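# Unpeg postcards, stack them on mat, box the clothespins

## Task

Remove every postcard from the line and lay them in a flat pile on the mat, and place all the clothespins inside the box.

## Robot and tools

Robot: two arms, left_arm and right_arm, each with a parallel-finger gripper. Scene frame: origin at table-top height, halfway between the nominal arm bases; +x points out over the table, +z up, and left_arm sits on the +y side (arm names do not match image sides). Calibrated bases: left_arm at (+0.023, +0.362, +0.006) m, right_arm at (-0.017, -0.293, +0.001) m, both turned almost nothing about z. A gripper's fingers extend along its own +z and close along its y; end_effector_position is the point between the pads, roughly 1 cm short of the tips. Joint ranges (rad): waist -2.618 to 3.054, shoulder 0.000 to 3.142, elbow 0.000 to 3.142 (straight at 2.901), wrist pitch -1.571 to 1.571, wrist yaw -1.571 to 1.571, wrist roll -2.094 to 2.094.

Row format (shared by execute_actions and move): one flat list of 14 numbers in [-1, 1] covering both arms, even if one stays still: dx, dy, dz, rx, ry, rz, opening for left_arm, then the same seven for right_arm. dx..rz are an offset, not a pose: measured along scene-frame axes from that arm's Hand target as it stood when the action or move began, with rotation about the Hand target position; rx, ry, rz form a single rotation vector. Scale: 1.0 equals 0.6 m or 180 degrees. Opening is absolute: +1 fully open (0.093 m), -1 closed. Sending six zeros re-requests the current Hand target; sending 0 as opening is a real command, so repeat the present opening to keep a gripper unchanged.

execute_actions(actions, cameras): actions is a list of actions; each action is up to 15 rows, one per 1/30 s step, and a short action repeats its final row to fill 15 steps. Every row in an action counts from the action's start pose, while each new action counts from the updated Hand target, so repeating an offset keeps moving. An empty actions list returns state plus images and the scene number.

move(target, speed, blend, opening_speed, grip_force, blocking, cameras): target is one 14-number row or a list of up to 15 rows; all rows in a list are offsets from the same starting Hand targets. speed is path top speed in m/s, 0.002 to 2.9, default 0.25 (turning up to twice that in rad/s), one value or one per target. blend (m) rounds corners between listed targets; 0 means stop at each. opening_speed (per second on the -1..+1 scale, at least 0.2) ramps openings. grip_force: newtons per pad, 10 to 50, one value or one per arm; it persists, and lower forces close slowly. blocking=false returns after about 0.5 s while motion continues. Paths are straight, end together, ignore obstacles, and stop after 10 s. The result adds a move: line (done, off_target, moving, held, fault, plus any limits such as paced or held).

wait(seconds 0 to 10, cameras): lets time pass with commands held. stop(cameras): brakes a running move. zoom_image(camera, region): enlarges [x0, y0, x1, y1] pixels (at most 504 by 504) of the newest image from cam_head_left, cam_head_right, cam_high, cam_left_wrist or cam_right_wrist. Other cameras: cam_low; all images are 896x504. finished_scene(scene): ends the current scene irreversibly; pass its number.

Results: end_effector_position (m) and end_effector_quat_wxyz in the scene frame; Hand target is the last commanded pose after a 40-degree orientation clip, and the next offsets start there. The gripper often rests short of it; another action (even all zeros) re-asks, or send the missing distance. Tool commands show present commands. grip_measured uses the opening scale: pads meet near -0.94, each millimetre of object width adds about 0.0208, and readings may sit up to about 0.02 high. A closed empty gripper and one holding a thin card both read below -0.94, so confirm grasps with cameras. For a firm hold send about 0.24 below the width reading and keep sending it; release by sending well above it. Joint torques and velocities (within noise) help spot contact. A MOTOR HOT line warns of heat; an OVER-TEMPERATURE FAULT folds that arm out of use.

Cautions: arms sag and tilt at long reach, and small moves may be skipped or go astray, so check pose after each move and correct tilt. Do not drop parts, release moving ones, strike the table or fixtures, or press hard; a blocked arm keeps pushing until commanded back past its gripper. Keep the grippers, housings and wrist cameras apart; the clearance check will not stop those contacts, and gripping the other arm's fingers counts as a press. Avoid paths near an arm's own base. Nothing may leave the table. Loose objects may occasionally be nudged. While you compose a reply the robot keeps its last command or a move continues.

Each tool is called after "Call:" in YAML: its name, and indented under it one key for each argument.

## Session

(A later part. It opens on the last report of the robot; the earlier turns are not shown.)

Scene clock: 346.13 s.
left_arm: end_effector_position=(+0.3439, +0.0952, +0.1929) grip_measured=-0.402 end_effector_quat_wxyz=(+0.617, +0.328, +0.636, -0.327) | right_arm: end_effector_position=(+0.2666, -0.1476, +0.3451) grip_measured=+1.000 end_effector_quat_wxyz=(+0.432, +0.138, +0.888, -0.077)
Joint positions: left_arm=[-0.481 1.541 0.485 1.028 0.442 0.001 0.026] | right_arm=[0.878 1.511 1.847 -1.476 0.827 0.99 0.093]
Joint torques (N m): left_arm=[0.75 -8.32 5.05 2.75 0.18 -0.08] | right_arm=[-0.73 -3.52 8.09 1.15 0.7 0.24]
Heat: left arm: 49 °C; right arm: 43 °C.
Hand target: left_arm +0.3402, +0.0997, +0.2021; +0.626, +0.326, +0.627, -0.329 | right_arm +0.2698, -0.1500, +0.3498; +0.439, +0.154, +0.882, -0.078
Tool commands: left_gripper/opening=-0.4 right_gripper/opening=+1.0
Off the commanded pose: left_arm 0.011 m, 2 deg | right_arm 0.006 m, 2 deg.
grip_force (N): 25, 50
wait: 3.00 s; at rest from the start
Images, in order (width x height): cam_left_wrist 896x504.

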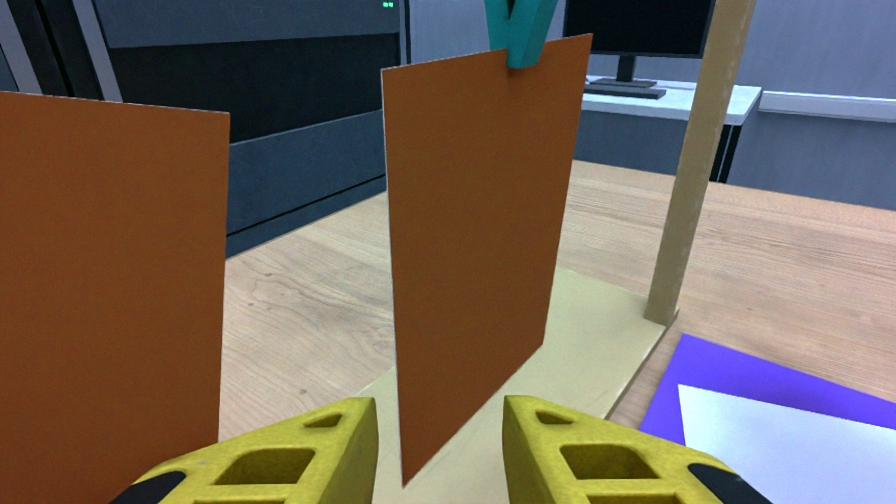

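Call:
move:
  target:
    - [0.025,0.006,0,0,0,0,-0.4,0,0,0,0,0,0,1]
    - [0.06,-0.043,0,0,0,0,-0.4,0,0,0,0,0,0,1]
  speed: 0.06
  cameras: ["cam_left_wrist"]

Scene clock: 353.00 s.
left_arm: end_effector_position=(+0.3693, +0.0791, +0.1958) grip_measured=-0.402 end_effector_quat_wxyz=(+0.619, +0.330, +0.632, -0.329) | right_arm: end_effector_position=(+0.2666, -0.1476, +0.3451) grip_measured=+1.000 end_effector_quat_wxyz=(+0.432, +0.138, +0.888, -0.077)
Joint positions: left_arm=[-0.482 1.651 0.603 1.028 0.448 0.001 0.026] | right_arm=[0.878 1.511 1.847 -1.476 0.827 0.99 0.093]
Joint torques (N m): left_arm=[-0.4 -5.16 9.33 2.67 -0.05 -0.11] | right_arm=[-0.73 -3.45 8.25 1.12 0.71 0.27]
Heat: left arm: 49 °C; right arm: 43 °C.
Hand target: left_arm +0.3761, +0.0738, +0.2022; +0.626, +0.326, +0.627, -0.329 | right_arm +0.2698, -0.1500, +0.3498; +0.439, +0.154, +0.882, -0.078
Off the commanded pose: left_arm 0.011 m, 1 deg | right_arm 0.006 m, 2 deg.
grip_force (N): 25, 50
move: off_target (left_arm)
Images, in order (width x height): cam_left_wrist 896x504.

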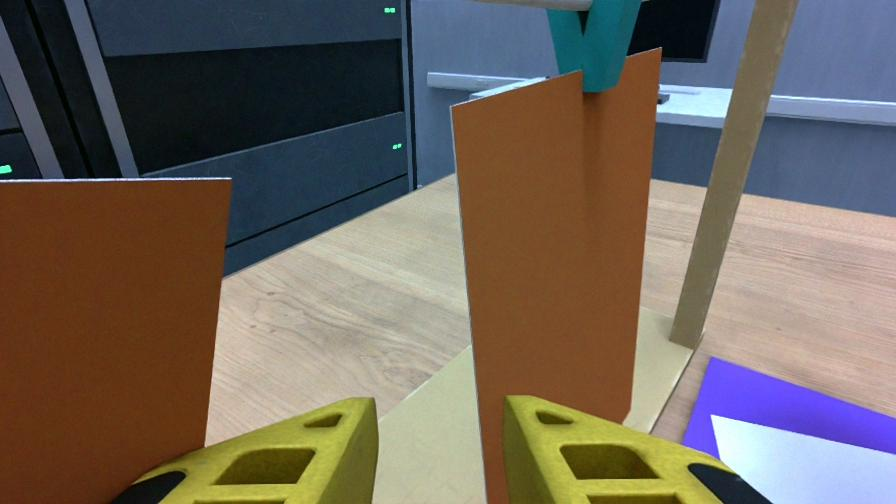

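Call:
move:
  target:
    - [-0.015,-0.011,0,0,0,0,-0.4,0,0,0,0,0,0,1]
    - [0.013,-0.052,0,0,0,0,-0.4,0,0,0,0,0,0,1]
  speed: 0.05
  cameras: ["cam_left_wrist"]

Scene clock: 359.17 s.
left_arm: end_effector_position=(+0.3778, +0.0486, +0.2001) grip_measured=-0.402 end_effector_quat_wxyz=(+0.625, +0.330, +0.626, -0.329) | right_arm: end_effector_position=(+0.2666, -0.1476, +0.3451) grip_measured=+1.000 end_effector_quat_wxyz=(+0.432, +0.138, +0.888, -0.077)
Joint positions: left_arm=[-0.553 1.728 0.697 1.028 0.376 0.001 0.026] | right_arm=[0.878 1.511 1.847 -1.476 0.827 0.99 0.093]
Joint torques (N m): left_arm=[-0.36 -5.89 9.46 2.48 -0.04 -0.11] | right_arm=[-0.79 -3.52 7.92 1.09 0.72 0.3]
Heat: left arm: 50 °C; right arm: 43 °C.
Hand target: left_arm +0.3840, +0.0427, +0.2022; +0.626, +0.326, +0.627, -0.329 | right_arm +0.2698, -0.1500, +0.3498; +0.439, +0.154, +0.882, -0.078
Off the commanded pose: left_arm 0.009 m, 0 deg | right_arm 0.006 m, 2 deg.
grip_force (N): 25, 50
move: done
Images, in order (width x height): cam_left_wrist 896x504.

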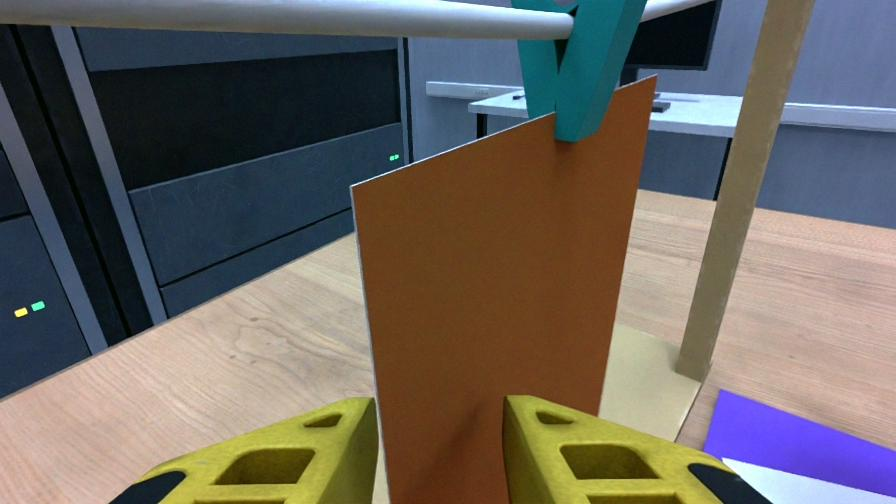

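Call:
move:
  target:
    - [0.015,0.008,0,0,0,0,-0.4,0,0,0,0,0,0,1]
    - [0.023,-0.01,0,0,0,0,-0.4,0,0,0,0,0,0,1]
  speed: 0.04
  cameras: ["cam_left_wrist"]

Scene clock: 369.67 s.
left_arm: end_effector_position=(+0.3922, +0.0432, +0.2015) grip_measured=-0.402 end_effector_quat_wxyz=(+0.627, +0.328, +0.625, -0.328) | right_arm: end_effector_position=(+0.2666, -0.1476, +0.3451) grip_measured=+1.000 end_effector_quat_wxyz=(+0.432, +0.138, +0.888, -0.077)
Joint positions: left_arm=[-0.544 1.775 0.759 1.018 0.382 0.001 0.026] | right_arm=[0.878 1.511 1.847 -1.476 0.827 0.99 0.093]
Joint torques (N m): left_arm=[-0.53 -6.31 9.57 2.46 -0.02 -0.09] | right_arm=[-0.7 -3.56 8.25 1.1 0.75 0.29]
Heat: left arm: 49 °C; right arm: 43 °C.
Hand target: left_arm +0.3978, +0.0367, +0.2023; +0.627, +0.326, +0.627, -0.328 | right_arm +0.2698, -0.1500, +0.3498; +0.439, +0.154, +0.882, -0.078
Off the commanded pose: left_arm 0.009 m, 0 deg | right_arm 0.006 m, 2 deg.
grip_force (N): 25, 50
move: done
Images, in order (width x height): cam_left_wrist 896x504.

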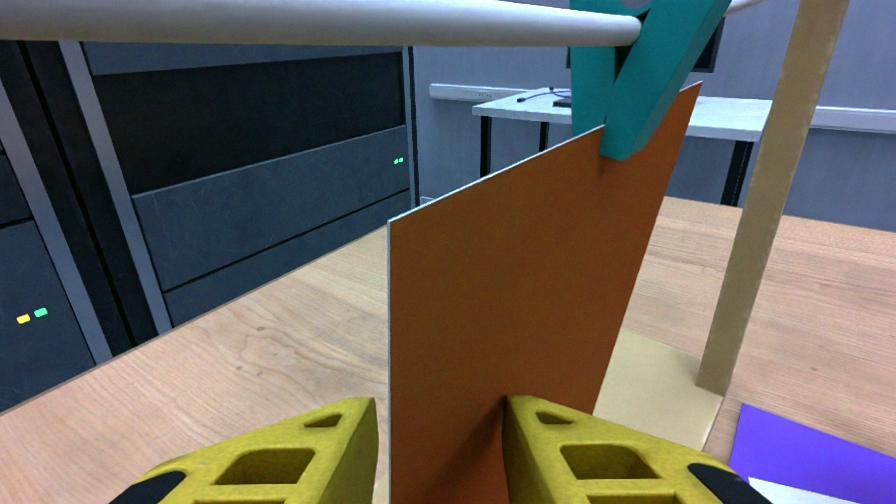

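Call:
move:
  target:
    - [0,0,0,0,0,0,-1,0,0,0,0,0,0,1]
  cameras: ["cam_left_wrist","cam_high"]

Call:
wait:
  seconds: 2
  cameras: ["cam_left_wrist","cam_low"]

Call:
zoom_image:
  camera: "cam_low"
  region: [290, 90, 440, 215]

Scene clock: 378.03 s.
left_arm: end_effector_position=(+0.3891, +0.0401, +0.2013) grip_measured=-0.974 end_effector_quat_wxyz=(+0.625, +0.333, +0.623, -0.332) | right_arm: end_effector_position=(+0.2666, -0.1476, +0.3451) grip_measured=+1.000 end_effector_quat_wxyz=(+0.432, +0.138, +0.888, -0.077)
Joint positions: left_arm=[-0.551 1.775 0.759 1.017 0.389 0.001 0] | right_arm=[0.878 1.511 1.847 -1.476 0.827 0.99 0.093]
Joint torques (N m): left_arm=[0.05 -6.32 9.51 2.44 -0.08 -0.11] | right_arm=[-0.79 -3.45 8.08 1.13 0.71 0.26]
Heat: left arm: 49 °C; right arm: 43 °C.
Hand target: left_arm +0.3977, +0.0366, +0.2023; +0.627, +0.326, +0.627, -0.329 | right_arm +0.2698, -0.1500, +0.3498; +0.439, +0.154, +0.882, -0.078
Off the commanded pose: left_arm 0.009 m, 1 deg | right_arm 0.006 m, 2 deg.
grip_force (N): 25, 50
move: done
Images, in order (width x height): cam_high 896x504, cam_left_wrist 896x504.

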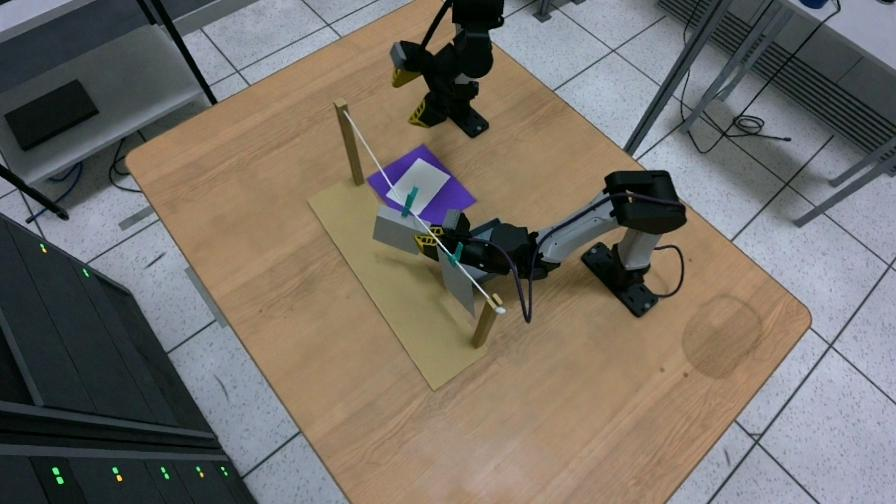

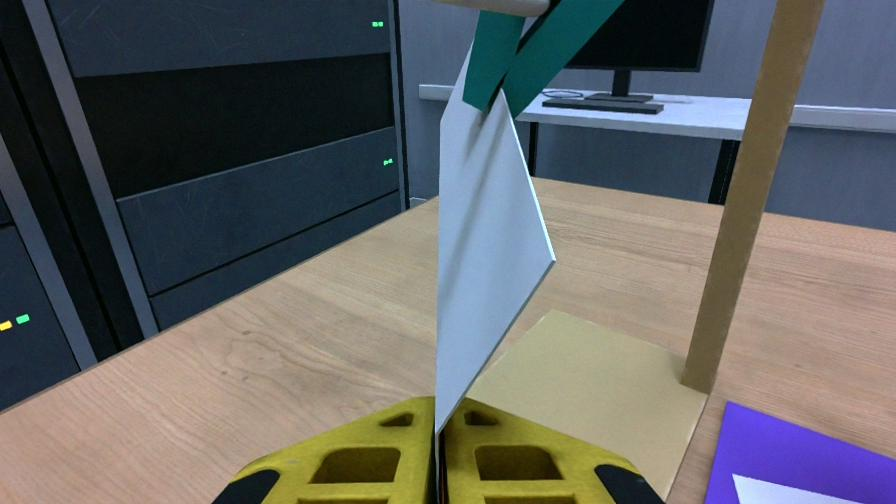

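Scene clock: 380.03 s.
left_arm: end_effector_position=(+0.3891, +0.0401, +0.2013) grip_measured=-0.974 end_effector_quat_wxyz=(+0.625, +0.333, +0.623, -0.332) | right_arm: end_effector_position=(+0.2666, -0.1476, +0.3451) grip_measured=+1.000 end_effector_quat_wxyz=(+0.432, +0.138, +0.888, -0.077)
Joint positions: left_arm=[-0.551 1.775 0.759 1.017 0.389 0.001 0] | right_arm=[0.878 1.511 1.847 -1.476 0.827 0.99 0.093]
Joint torques (N m): left_arm=[0.12 -6.32 9.57 2.46 -0.11 -0.11] | right_arm=[-0.81 -3.51 8.03 1.07 0.72 0.25]
Heat: left arm: 49 °C; right arm: 43 °C.
Hand target: left_arm +0.3977, +0.0366, +0.2023; +0.627, +0.326, +0.627, -0.329 | right_arm +0.2698, -0.1500, +0.3498; +0.439, +0.154, +0.882, -0.078
Tool commands: left_gripper/opening=-1.0 right_gripper/opening=+1.0
Off the commanded pose: left_arm 0.009 m, 1 deg | right_arm 0.006 m, 2 deg.
grip_force (N): 25, 50
wait: 2.00 s; at rest by 0.17 s
Images, in order (width x height): cam_low 896x504, cam_left_wrist 896x504.

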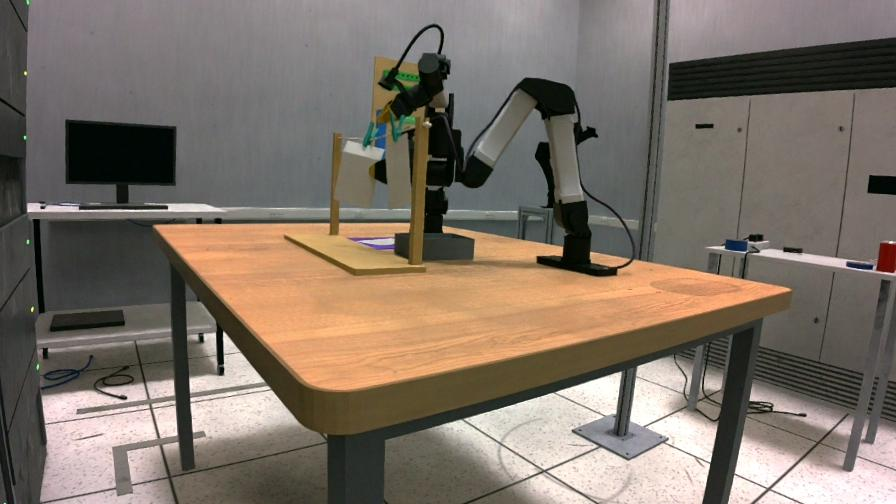

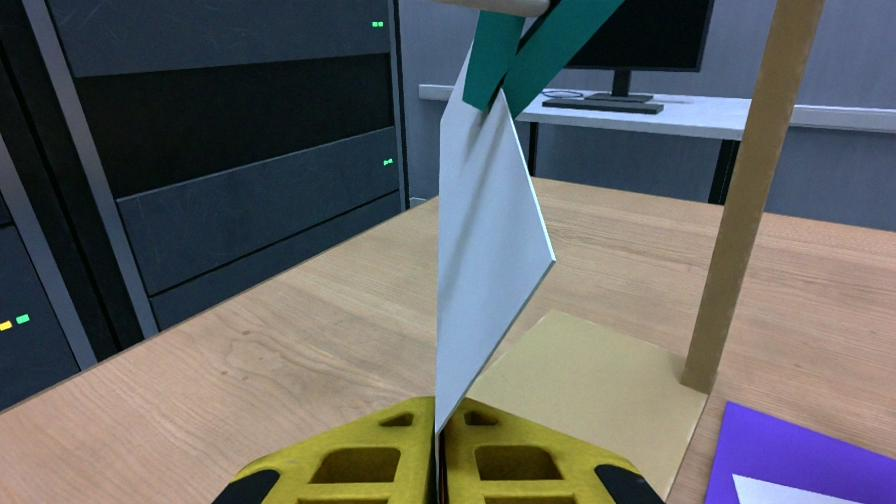

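Scaled by 3.360 from the camera's 896x504 image, which has a finer 1280x720 frame.

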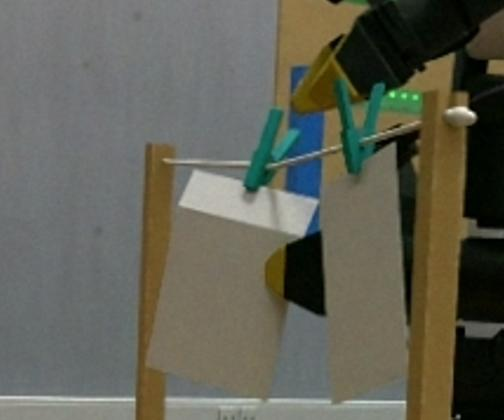

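Call:
move:
  target: [-0.071,-0.054,0,0,0,0.194,-1,0.058,0.31,0.01,0,0,0,1]
  speed: 0.12
  cameras: ["cam_left_wrist","cam_low","cam_right_wrist"]

Call:
zoom_image:
  camera: "cam_low"
  region: [290, 90, 440, 215]

Scene clock: 395.93 s.
left_arm: end_effector_position=(+0.3532, +0.0113, +0.2055) grip_measured=-0.974 end_effector_quat_wxyz=(+0.700, +0.123, +0.692, -0.131) | right_arm: end_effector_position=(+0.3043, +0.0335, +0.3542) grip_measured=+1.000 end_effector_quat_wxyz=(+0.493, +0.112, +0.863, +0.000)
Joint positions: left_arm=[-0.997 1.807 0.807 1.018 -0.675 0.001 0] | right_arm=[1.099 2.162 2.667 -1.56 0.938 1.086 0.093]
Joint torques (N m): left_arm=[-0.5 -6.34 9.35 2.19 -0.06 -0.06] | right_arm=[0.27 -7.82 7.31 1.24 0.72 -0.02]
Heat: left arm: 49 °C; right arm: 43 °C.
Hand target: left_arm +0.3552, +0.0042, +0.2022; +0.696, +0.123, +0.696, -0.125 | right_arm +0.3046, +0.0359, +0.3558; +0.439, +0.154, +0.882, -0.078
Off the commanded pose: left_arm 0.008 m, 1 deg | right_arm 0.003 m, 12 deg.
joint sent to its limit (right arm) — joint 4 (wrist pitch), lower limit. The joint targets are off in orientation, not in position.
grip_force (N): 25, 50
move: off_target (right_arm)
Images, in order (width x height): cam_low 896x504, cam_left_wrist 896x504, cam_right_wrist 896x504.

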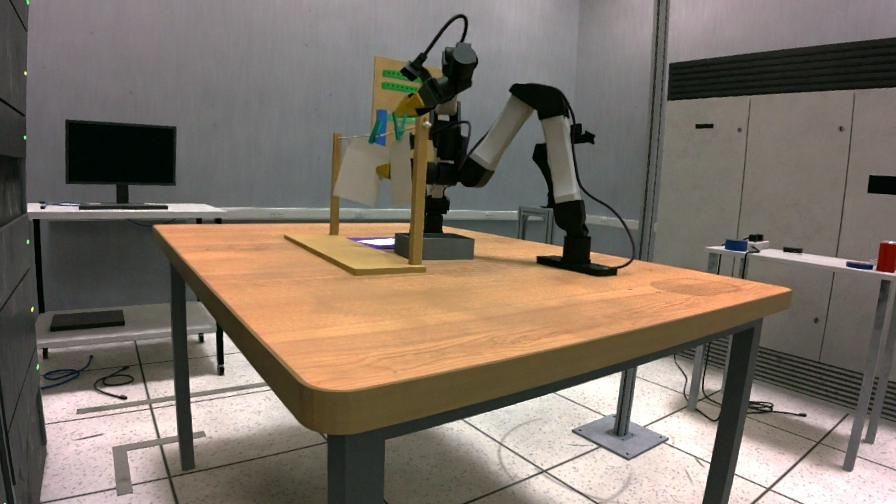

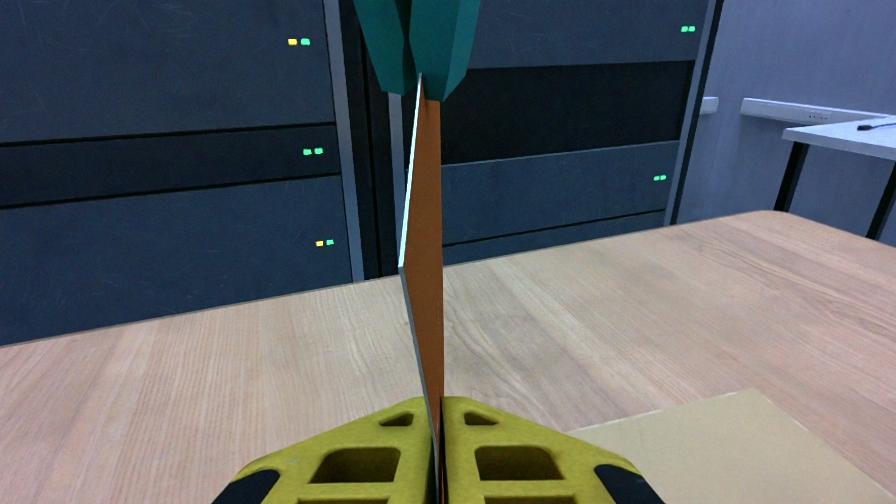

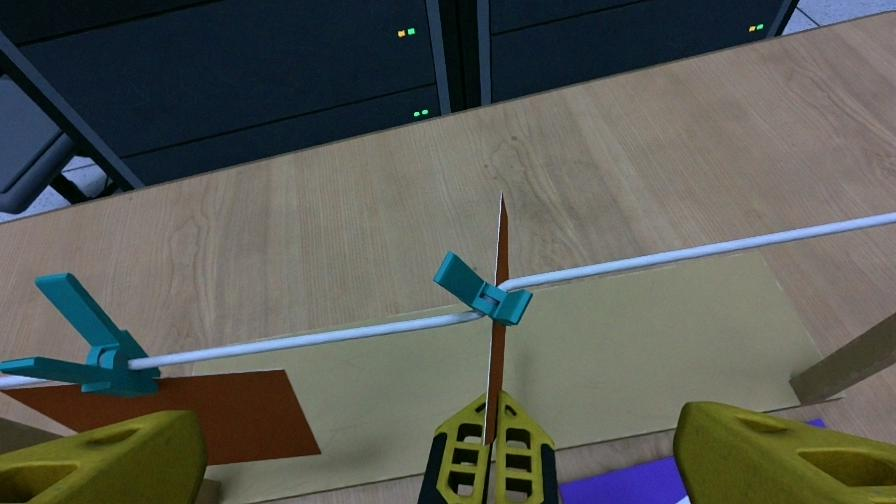

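Scaled by 3.360 from the camera's 896x504 image, which has a finer 1280x720 frame.

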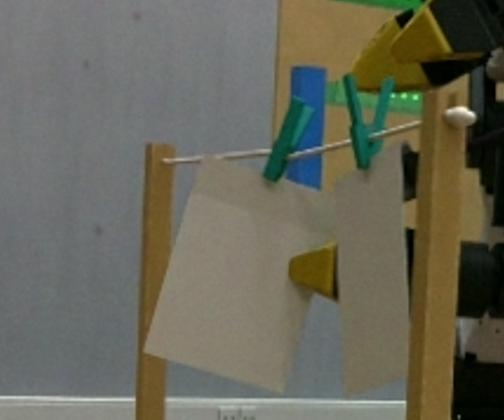

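Call:
move:
  target: [0,0,0,0,0,0,-1,0.094,-0.036,-0.072,0,0,0,1]
  speed: 0.07
  cameras: ["cam_low","cam_right_wrist"]

Call:
zoom_image:
  camera: "cam_low"
  region: [290, 90, 440, 215]

Scene clock: 413.63 s.
left_arm: end_effector_position=(+0.3532, +0.0114, +0.2054) grip_measured=-0.974 end_effector_quat_wxyz=(+0.700, +0.122, +0.692, -0.131) | right_arm: end_effector_position=(+0.3587, +0.0122, +0.3153) grip_measured=+1.000 end_effector_quat_wxyz=(+0.467, +0.140, +0.872, -0.053)
Joint positions: left_arm=[-0.997 1.807 0.807 1.017 -0.676 0.001 0] | right_arm=[0.962 2.282 2.732 -1.56 0.898 1.05 0.093]
Joint torques (N m): left_arm=[-0.53 -6.34 9.31 2.18 -0.07 -0.1] | right_arm=[-0.44 -8.66 7.6 1.17 0.43 -0.07]
Heat: left arm: 50 °C; right arm: 43 °C.
Hand target: left_arm +0.3552, +0.0042, +0.2022; +0.696, +0.123, +0.696, -0.125 | right_arm +0.3610, +0.0143, +0.3126; +0.439, +0.153, +0.882, -0.078
Off the commanded pose: left_arm 0.008 m, 1 deg | right_arm 0.004 m, 5 deg.
joint sent to its limit (right arm) — joint 4 (wrist pitch), lower limit. The joint targets are off in orientation, not in position.
grip_force (N): 25, 50
move: off_target (right_arm)
Images, in order (width x height): cam_low 896x504, cam_right_wrist 896x504.

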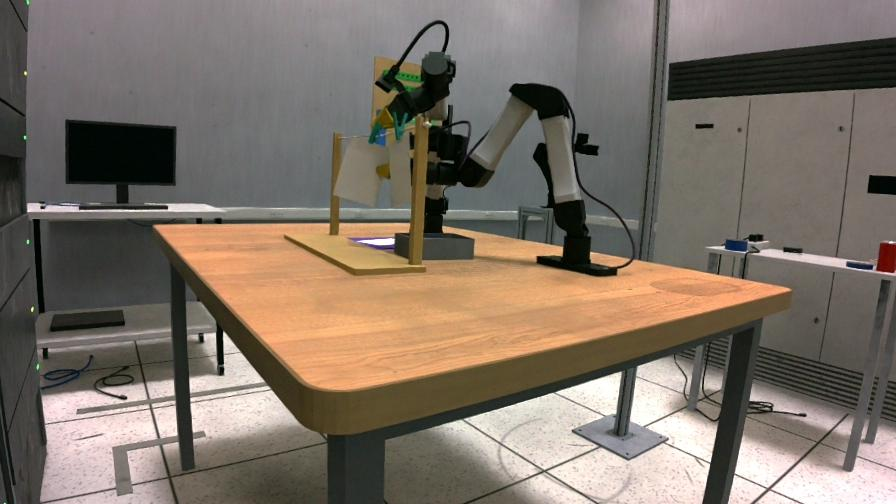

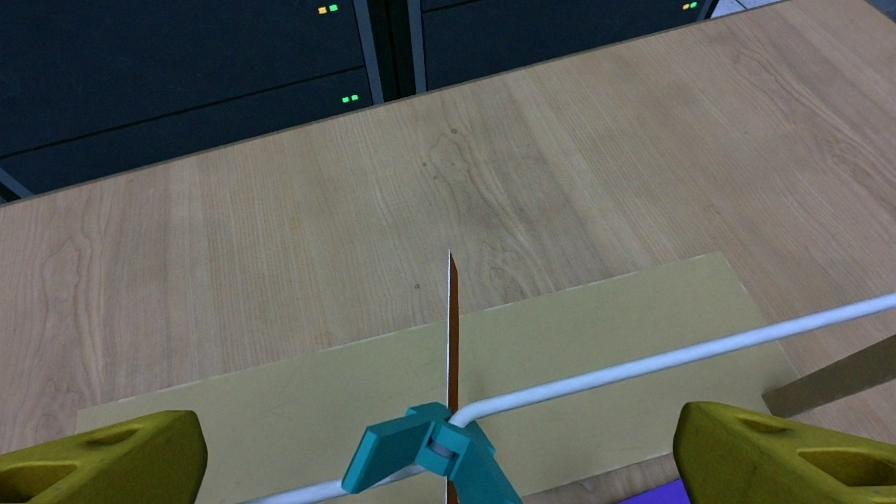

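Scaled by 3.360 from the camera's 896x504 image, which has a finer 1280x720 frame.

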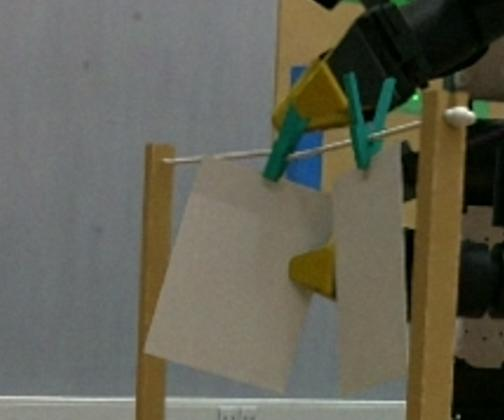

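Call:
move:
  target:
    - [0,0,0,0,0,0,-1,-0.01,-0.003,-0.022,0,0,0,1]
    - [0,0,0,0,0,0,-1,-0.01,-0.003,-0.022,0,0,0,-0.5]
    - [0,0,0,0,0,0,-1,-0.01,-0.003,-0.022,0,0,0,-1]
  opening_speed: 0.8
  speed: 0.05
  cameras: ["cam_low","cam_right_wrist"]

Call:
zoom_image:
  camera: "cam_low"
  region: [290, 90, 440, 215]

Scene clock: 426.73 s.
left_arm: end_effector_position=(+0.3534, +0.0118, +0.2034) grip_measured=-0.974 end_effector_quat_wxyz=(+0.697, +0.124, +0.694, -0.127) | right_arm: end_effector_position=(+0.3582, +0.0121, +0.2972) grip_measured=-0.687 end_effector_quat_wxyz=(+0.454, +0.136, +0.878, -0.072)
Joint positions: left_arm=[-0.997 1.807 0.807 1.007 -0.679 0.001 0] | right_arm=[0.962 2.282 2.668 -1.56 0.894 1.074 0.012]
Joint torques (N m): left_arm=[-0.47 -6.39 9.42 2.31 -0.03 -0.09] | right_arm=[0.06 -10.99 5.29 1.09 0.46 0.28]
Heat: left arm: 51 °C; right arm: 43 °C.
Hand target: left_arm +0.3552, +0.0042, +0.2022; +0.696, +0.123, +0.696, -0.125 | right_arm +0.3550, +0.0125, +0.2994; +0.439, +0.154, +0.882, -0.078
Off the commanded pose: left_arm 0.008 m, 0 deg | right_arm 0.004 m, 3 deg.
joint sent to its limit (right arm) — joint 4 (wrist pitch), lower limit. The joint targets are off in orientation, not in position.
grip_force (N): 25, 50
move: off_target (right_arm); target 2's new opening was sent with right_arm's hand 0.004 m and 3 deg from that target; target 3's new opening was sent with right_arm's hand 0.004 m and 3 deg from that target
Images, in order (width x height): cam_low 896x504, cam_right_wrist 896x504.

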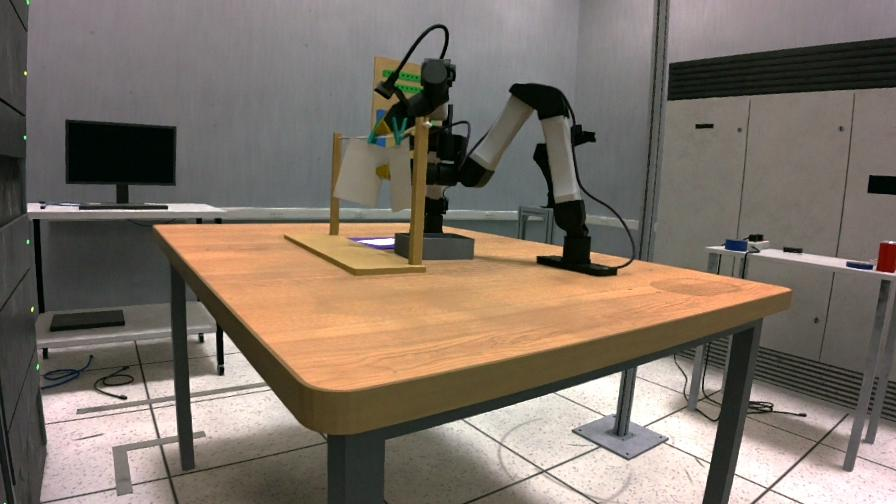

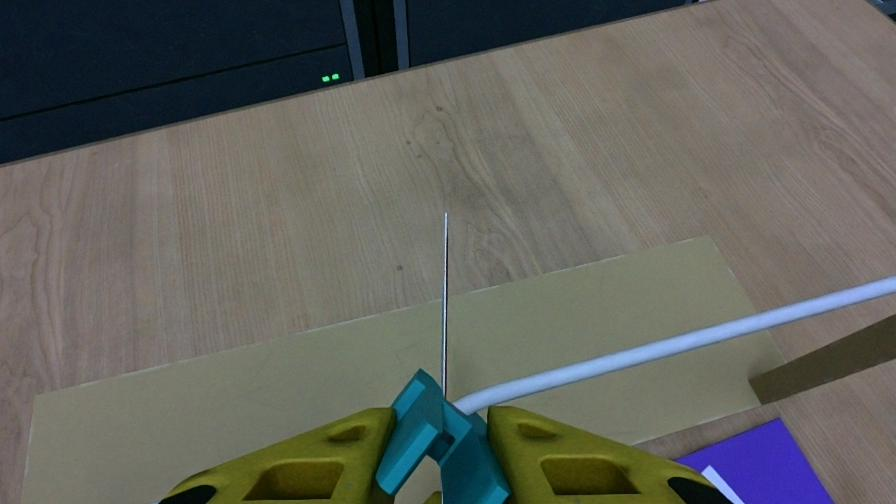

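Scaled by 3.360 from the camera's 896x504 image, which has a finer 1280x720 frame.

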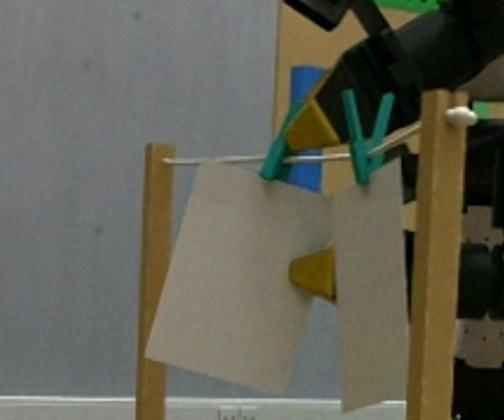

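Call:
wait:
  seconds: 1
  cameras: ["cam_right_wrist","cam_left_wrist"]

Call:
zoom_image:
  camera: "cam_right_wrist"
  region: [330, 320, 560, 504]

Scene clock: 436.30 s.
left_arm: end_effector_position=(+0.3534, +0.0118, +0.2034) grip_measured=-0.974 end_effector_quat_wxyz=(+0.697, +0.124, +0.694, -0.127) | right_arm: end_effector_position=(+0.3582, +0.0121, +0.2972) grip_measured=-0.701 end_effector_quat_wxyz=(+0.454, +0.136, +0.878, -0.072)
Joint positions: left_arm=[-0.997 1.807 0.807 1.007 -0.679 0.001 0] | right_arm=[0.962 2.282 2.668 -1.56 0.894 1.074 0.012]
Joint torques (N m): left_arm=[-0.46 -6.37 9.33 2.32 -0.03 -0.1] | right_arm=[0.24 -11.07 5.2 1.11 0.41 0.26]
Heat: left arm: 51 °C; right arm: 43 °C.
Hand target: left_arm +0.3552, +0.0042, +0.2022; +0.696, +0.123, +0.696, -0.125 | right_arm +0.3550, +0.0125, +0.2994; +0.439, +0.154, +0.882, -0.078
Tool commands: left_gripper/opening=-1.0 right_gripper/opening=-1.0
Off the commanded pose: left_arm 0.008 m, 0 deg | right_arm 0.004 m, 3 deg.
grip_force (N): 25, 50
wait: 1.00 s; at rest from the start
Images, in order (width x height): cam_left_wrist 896x504, cam_right_wrist 896x504.

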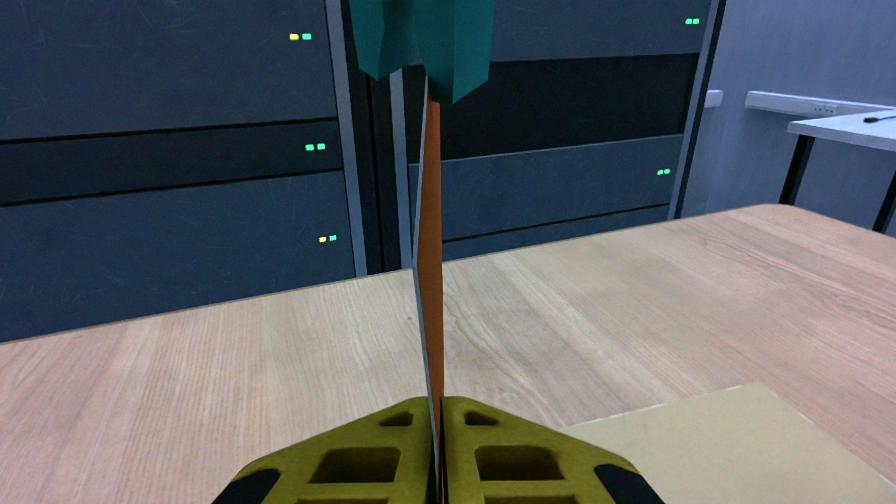

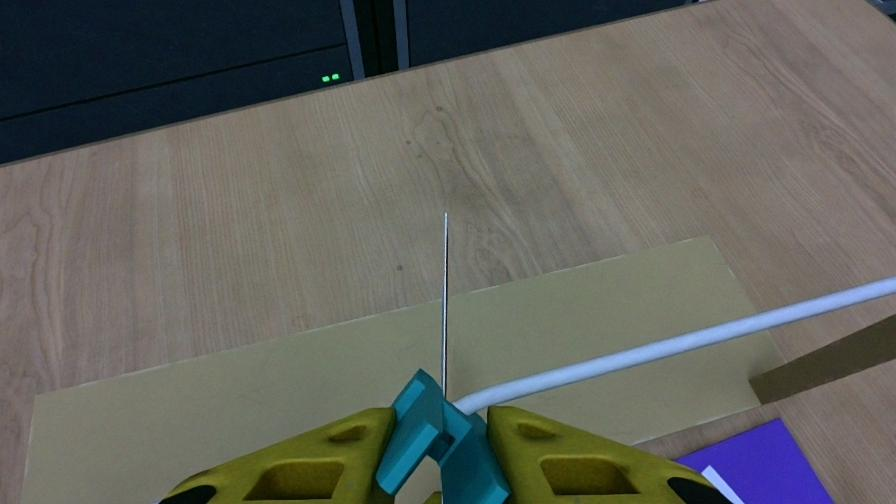

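Scaled by 2.191 from the camera's 896x504 image, which has a finer 1280x720 frame.

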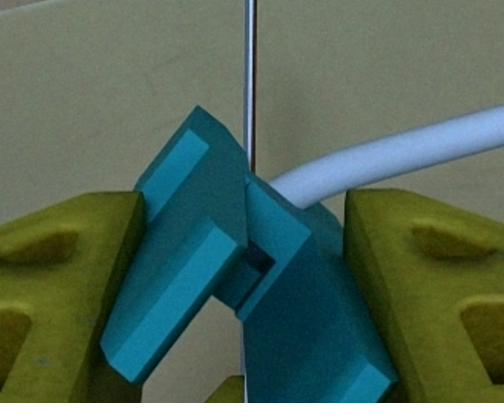

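Call:
move:
  target:
    - [0,0,0,0,0,0,-1,0,0,0,0,0,0,0]
    - [0,0,0,0,0,0,-1,-0.01,0,0.026,0,0,0,0]
    - [0,0,0,0,0,0,-1,-0.01,0,0.026,0,0,0,-1]
  opening_speed: 0.8
  speed: 0.05
  cameras: ["cam_right_wrist","cam_left_wrist"]

Call:
zoom_image:
  camera: "cam_right_wrist"
  region: [330, 320, 560, 504]

Scene clock: 447.17 s.
left_arm: end_effector_position=(+0.3534, +0.0119, +0.2030) grip_measured=-0.974 end_effector_quat_wxyz=(+0.697, +0.124, +0.695, -0.127) | right_arm: end_effector_position=(+0.3550, +0.0154, +0.2970) grip_measured=-0.975 end_effector_quat_wxyz=(+0.454, +0.132, +0.878, -0.071)
Joint positions: left_arm=[-0.997 1.807 0.807 1.005 -0.679 0.001 0] | right_arm=[0.972 2.282 2.668 -1.562 0.894 1.074 0]
Joint torques (N m): left_arm=[-0.46 -6.45 9.46 2.35 -0.05 -0.08] | right_arm=[0.25 -13.16 6.39 1.09 0.52 0]
Heat: left arm: 52 °C; right arm: 43 °C.
Hand target: left_arm +0.3552, +0.0043, +0.2022; +0.696, +0.123, +0.696, -0.125 | right_arm +0.3490, +0.0125, +0.3151; +0.439, +0.154, +0.882, -0.078
Off the commanded pose: left_arm 0.008 m, 0 deg | right_arm 0.019 m, 3 deg.
joint sent to its limit (right arm) — joint 4 (wrist pitch), lower limit. The joint targets are off in orientation, not in position.
grip_force (N): 25, 50
move: off_target (right_arm); target 3's new opening was sent with right_arm's hand 0.019 m and 3 deg from that target
Images, in order (width x height): cam_left_wrist 896x504, cam_right_wrist 896x504.

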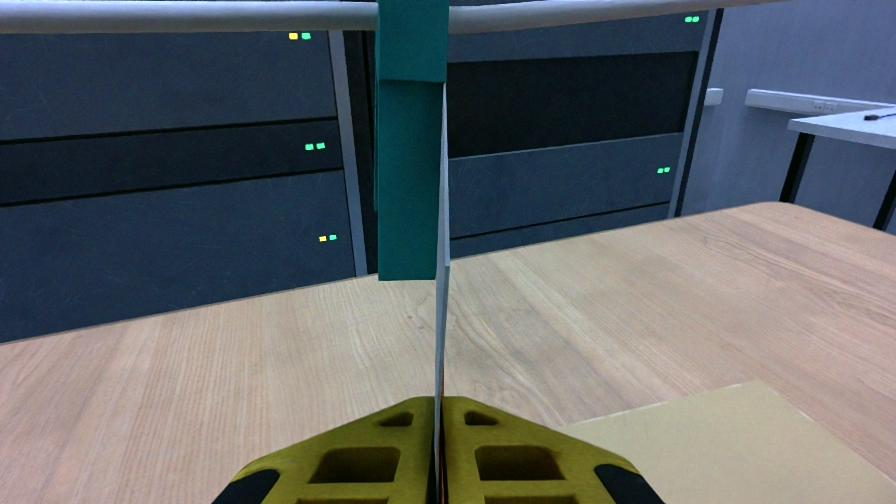

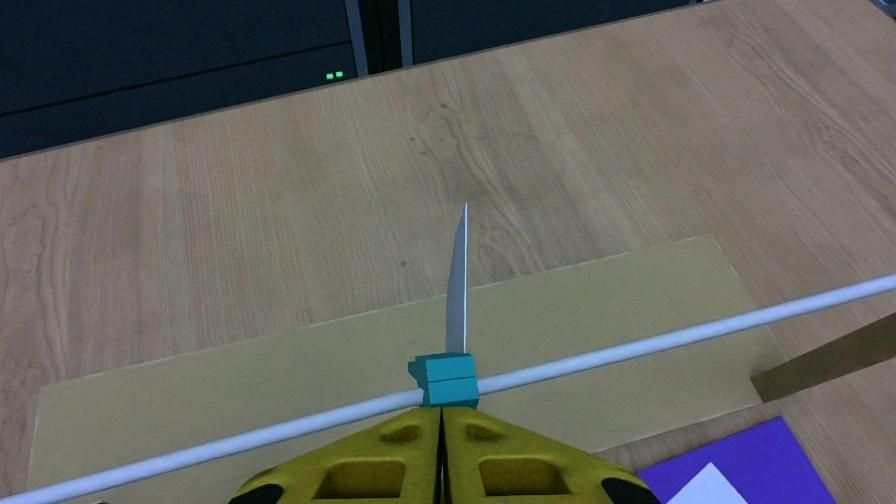

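Scaled by 2.191 from the camera's 896x504 image, which has a finer 1280x720 frame.

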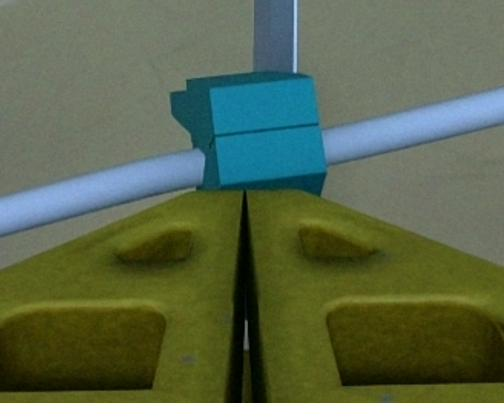

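Call:
move:
  target:
    - [0,0,0,0,0,0,-1,0,0,0,0,0,0,-0.5]
    - [0,0,0,0,0,0,-1,-0.09,0.02,0.08,0,0,0,-0.5]
  speed: 0.06
  cameras: ["cam_right_wrist","cam_left_wrist","cam_low","cam_high"]

Call:
zoom_image:
  camera: "cam_low"
  region: [290, 90, 440, 215]

Call:
zoom_image:
  camera: "cam_high"
  region: [350, 130, 500, 280]

Call:
zoom_image:
  camera: "cam_right_wrist"
  region: [340, 180, 560, 440]

Scene clock: 458.73 s.
left_arm: end_effector_position=(+0.3534, +0.0119, +0.2030) grip_measured=-0.974 end_effector_quat_wxyz=(+0.697, +0.124, +0.695, -0.127) | right_arm: end_effector_position=(+0.2993, +0.0325, +0.3480) grip_measured=-0.502 end_effector_quat_wxyz=(+0.488, +0.095, +0.868, -0.016)
Joint positions: left_arm=[-0.997 1.807 0.807 1.005 -0.679 0.001 0] | right_arm=[1.108 2.141 2.613 -1.562 0.939 1.074 0.021]
Joint torques (N m): left_arm=[-0.49 -6.41 9.46 2.31 -0.04 -0.08] | right_arm=[0.28 -11.95 4.97 1.24 0.76 0.2]
Heat: left arm: 52 °C; right arm: 46 °C.
Hand target: left_arm +0.3552, +0.0043, +0.2022; +0.696, +0.123, +0.696, -0.125 | right_arm +0.2950, +0.0246, +0.3630; +0.439, +0.154, +0.882, -0.078
Off the commanded pose: left_arm 0.008 m, 0 deg | right_arm 0.018 m, 11 deg.
joint sent to its limit (right arm) — joint 4 (wrist pitch), lower limit. The joint targets are off in orientation, not in position.
grip_force (N): 25, 50
move: off_target (right_arm)
Images, in order (width x height): cam_high 896x504, cam_low 896x504, cam_left_wrist 896x504, cam_right_wrist 896x504.

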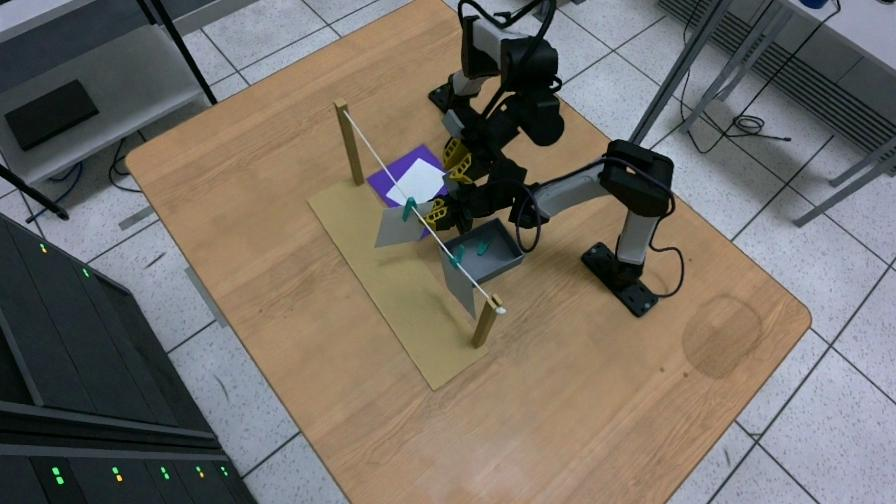

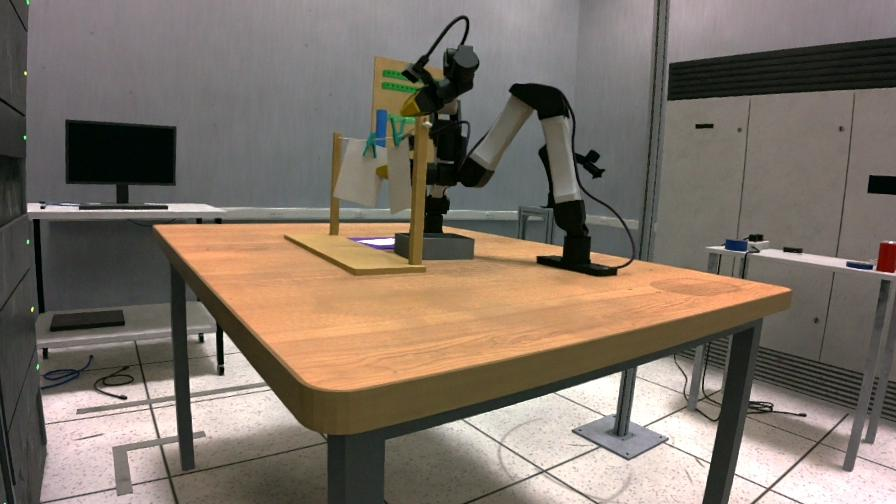

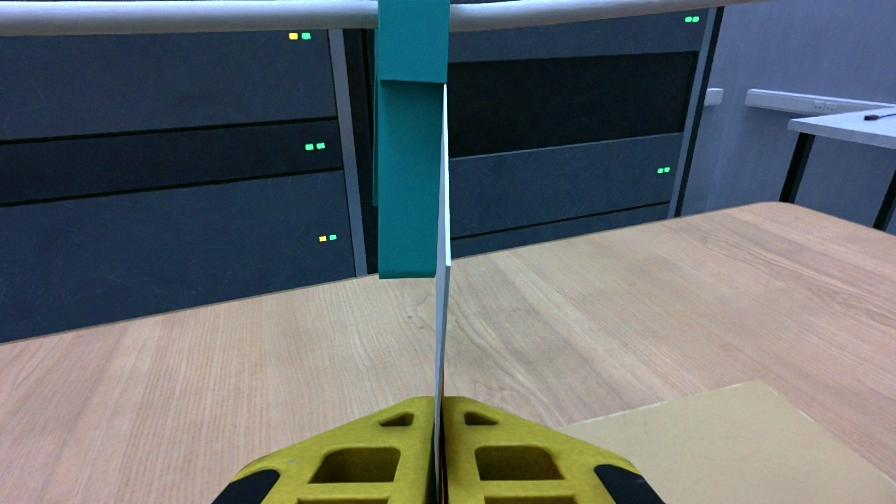

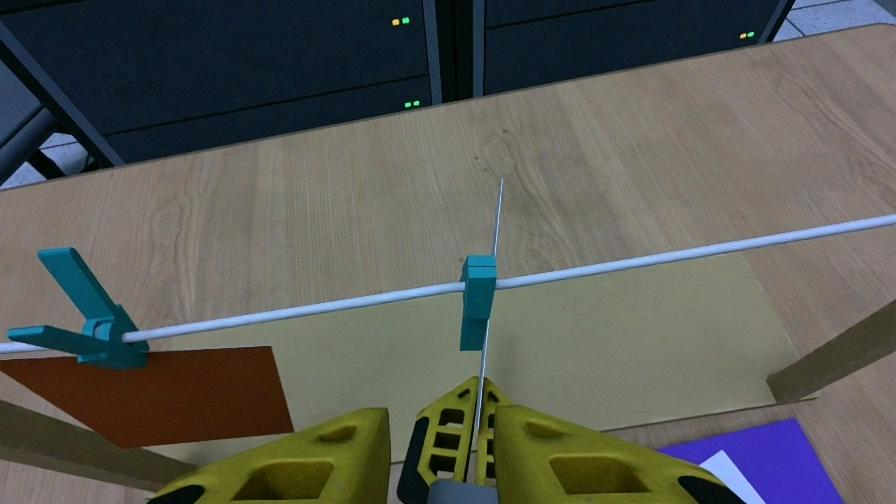

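Scaled by 3.360 from the camera's 896x504 image, which has a finer 1280x720 frame.

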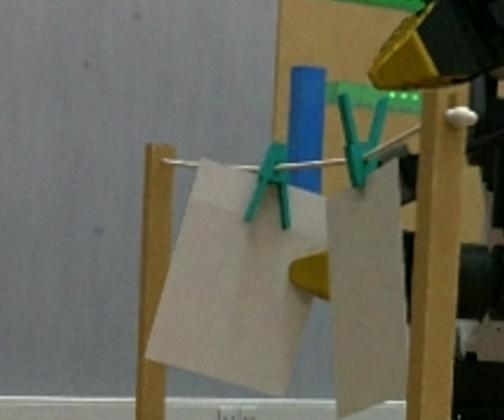

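Scaled by 3.360 from the camera's 896x504 image, which has a finer 1280x720 frame.

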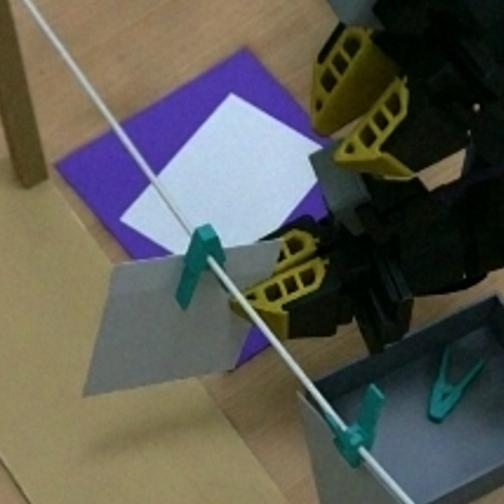

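Scaled by 1.938 from the camera's 896x504 image, which has a finer 1280x720 frame.

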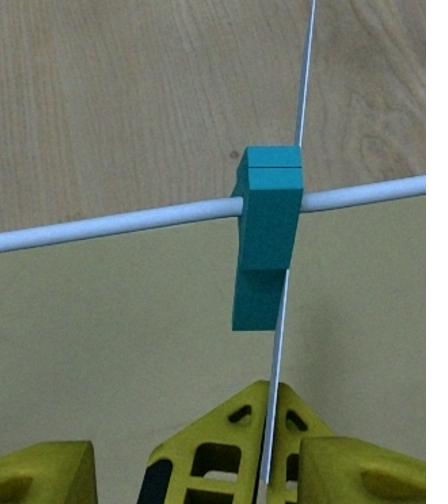

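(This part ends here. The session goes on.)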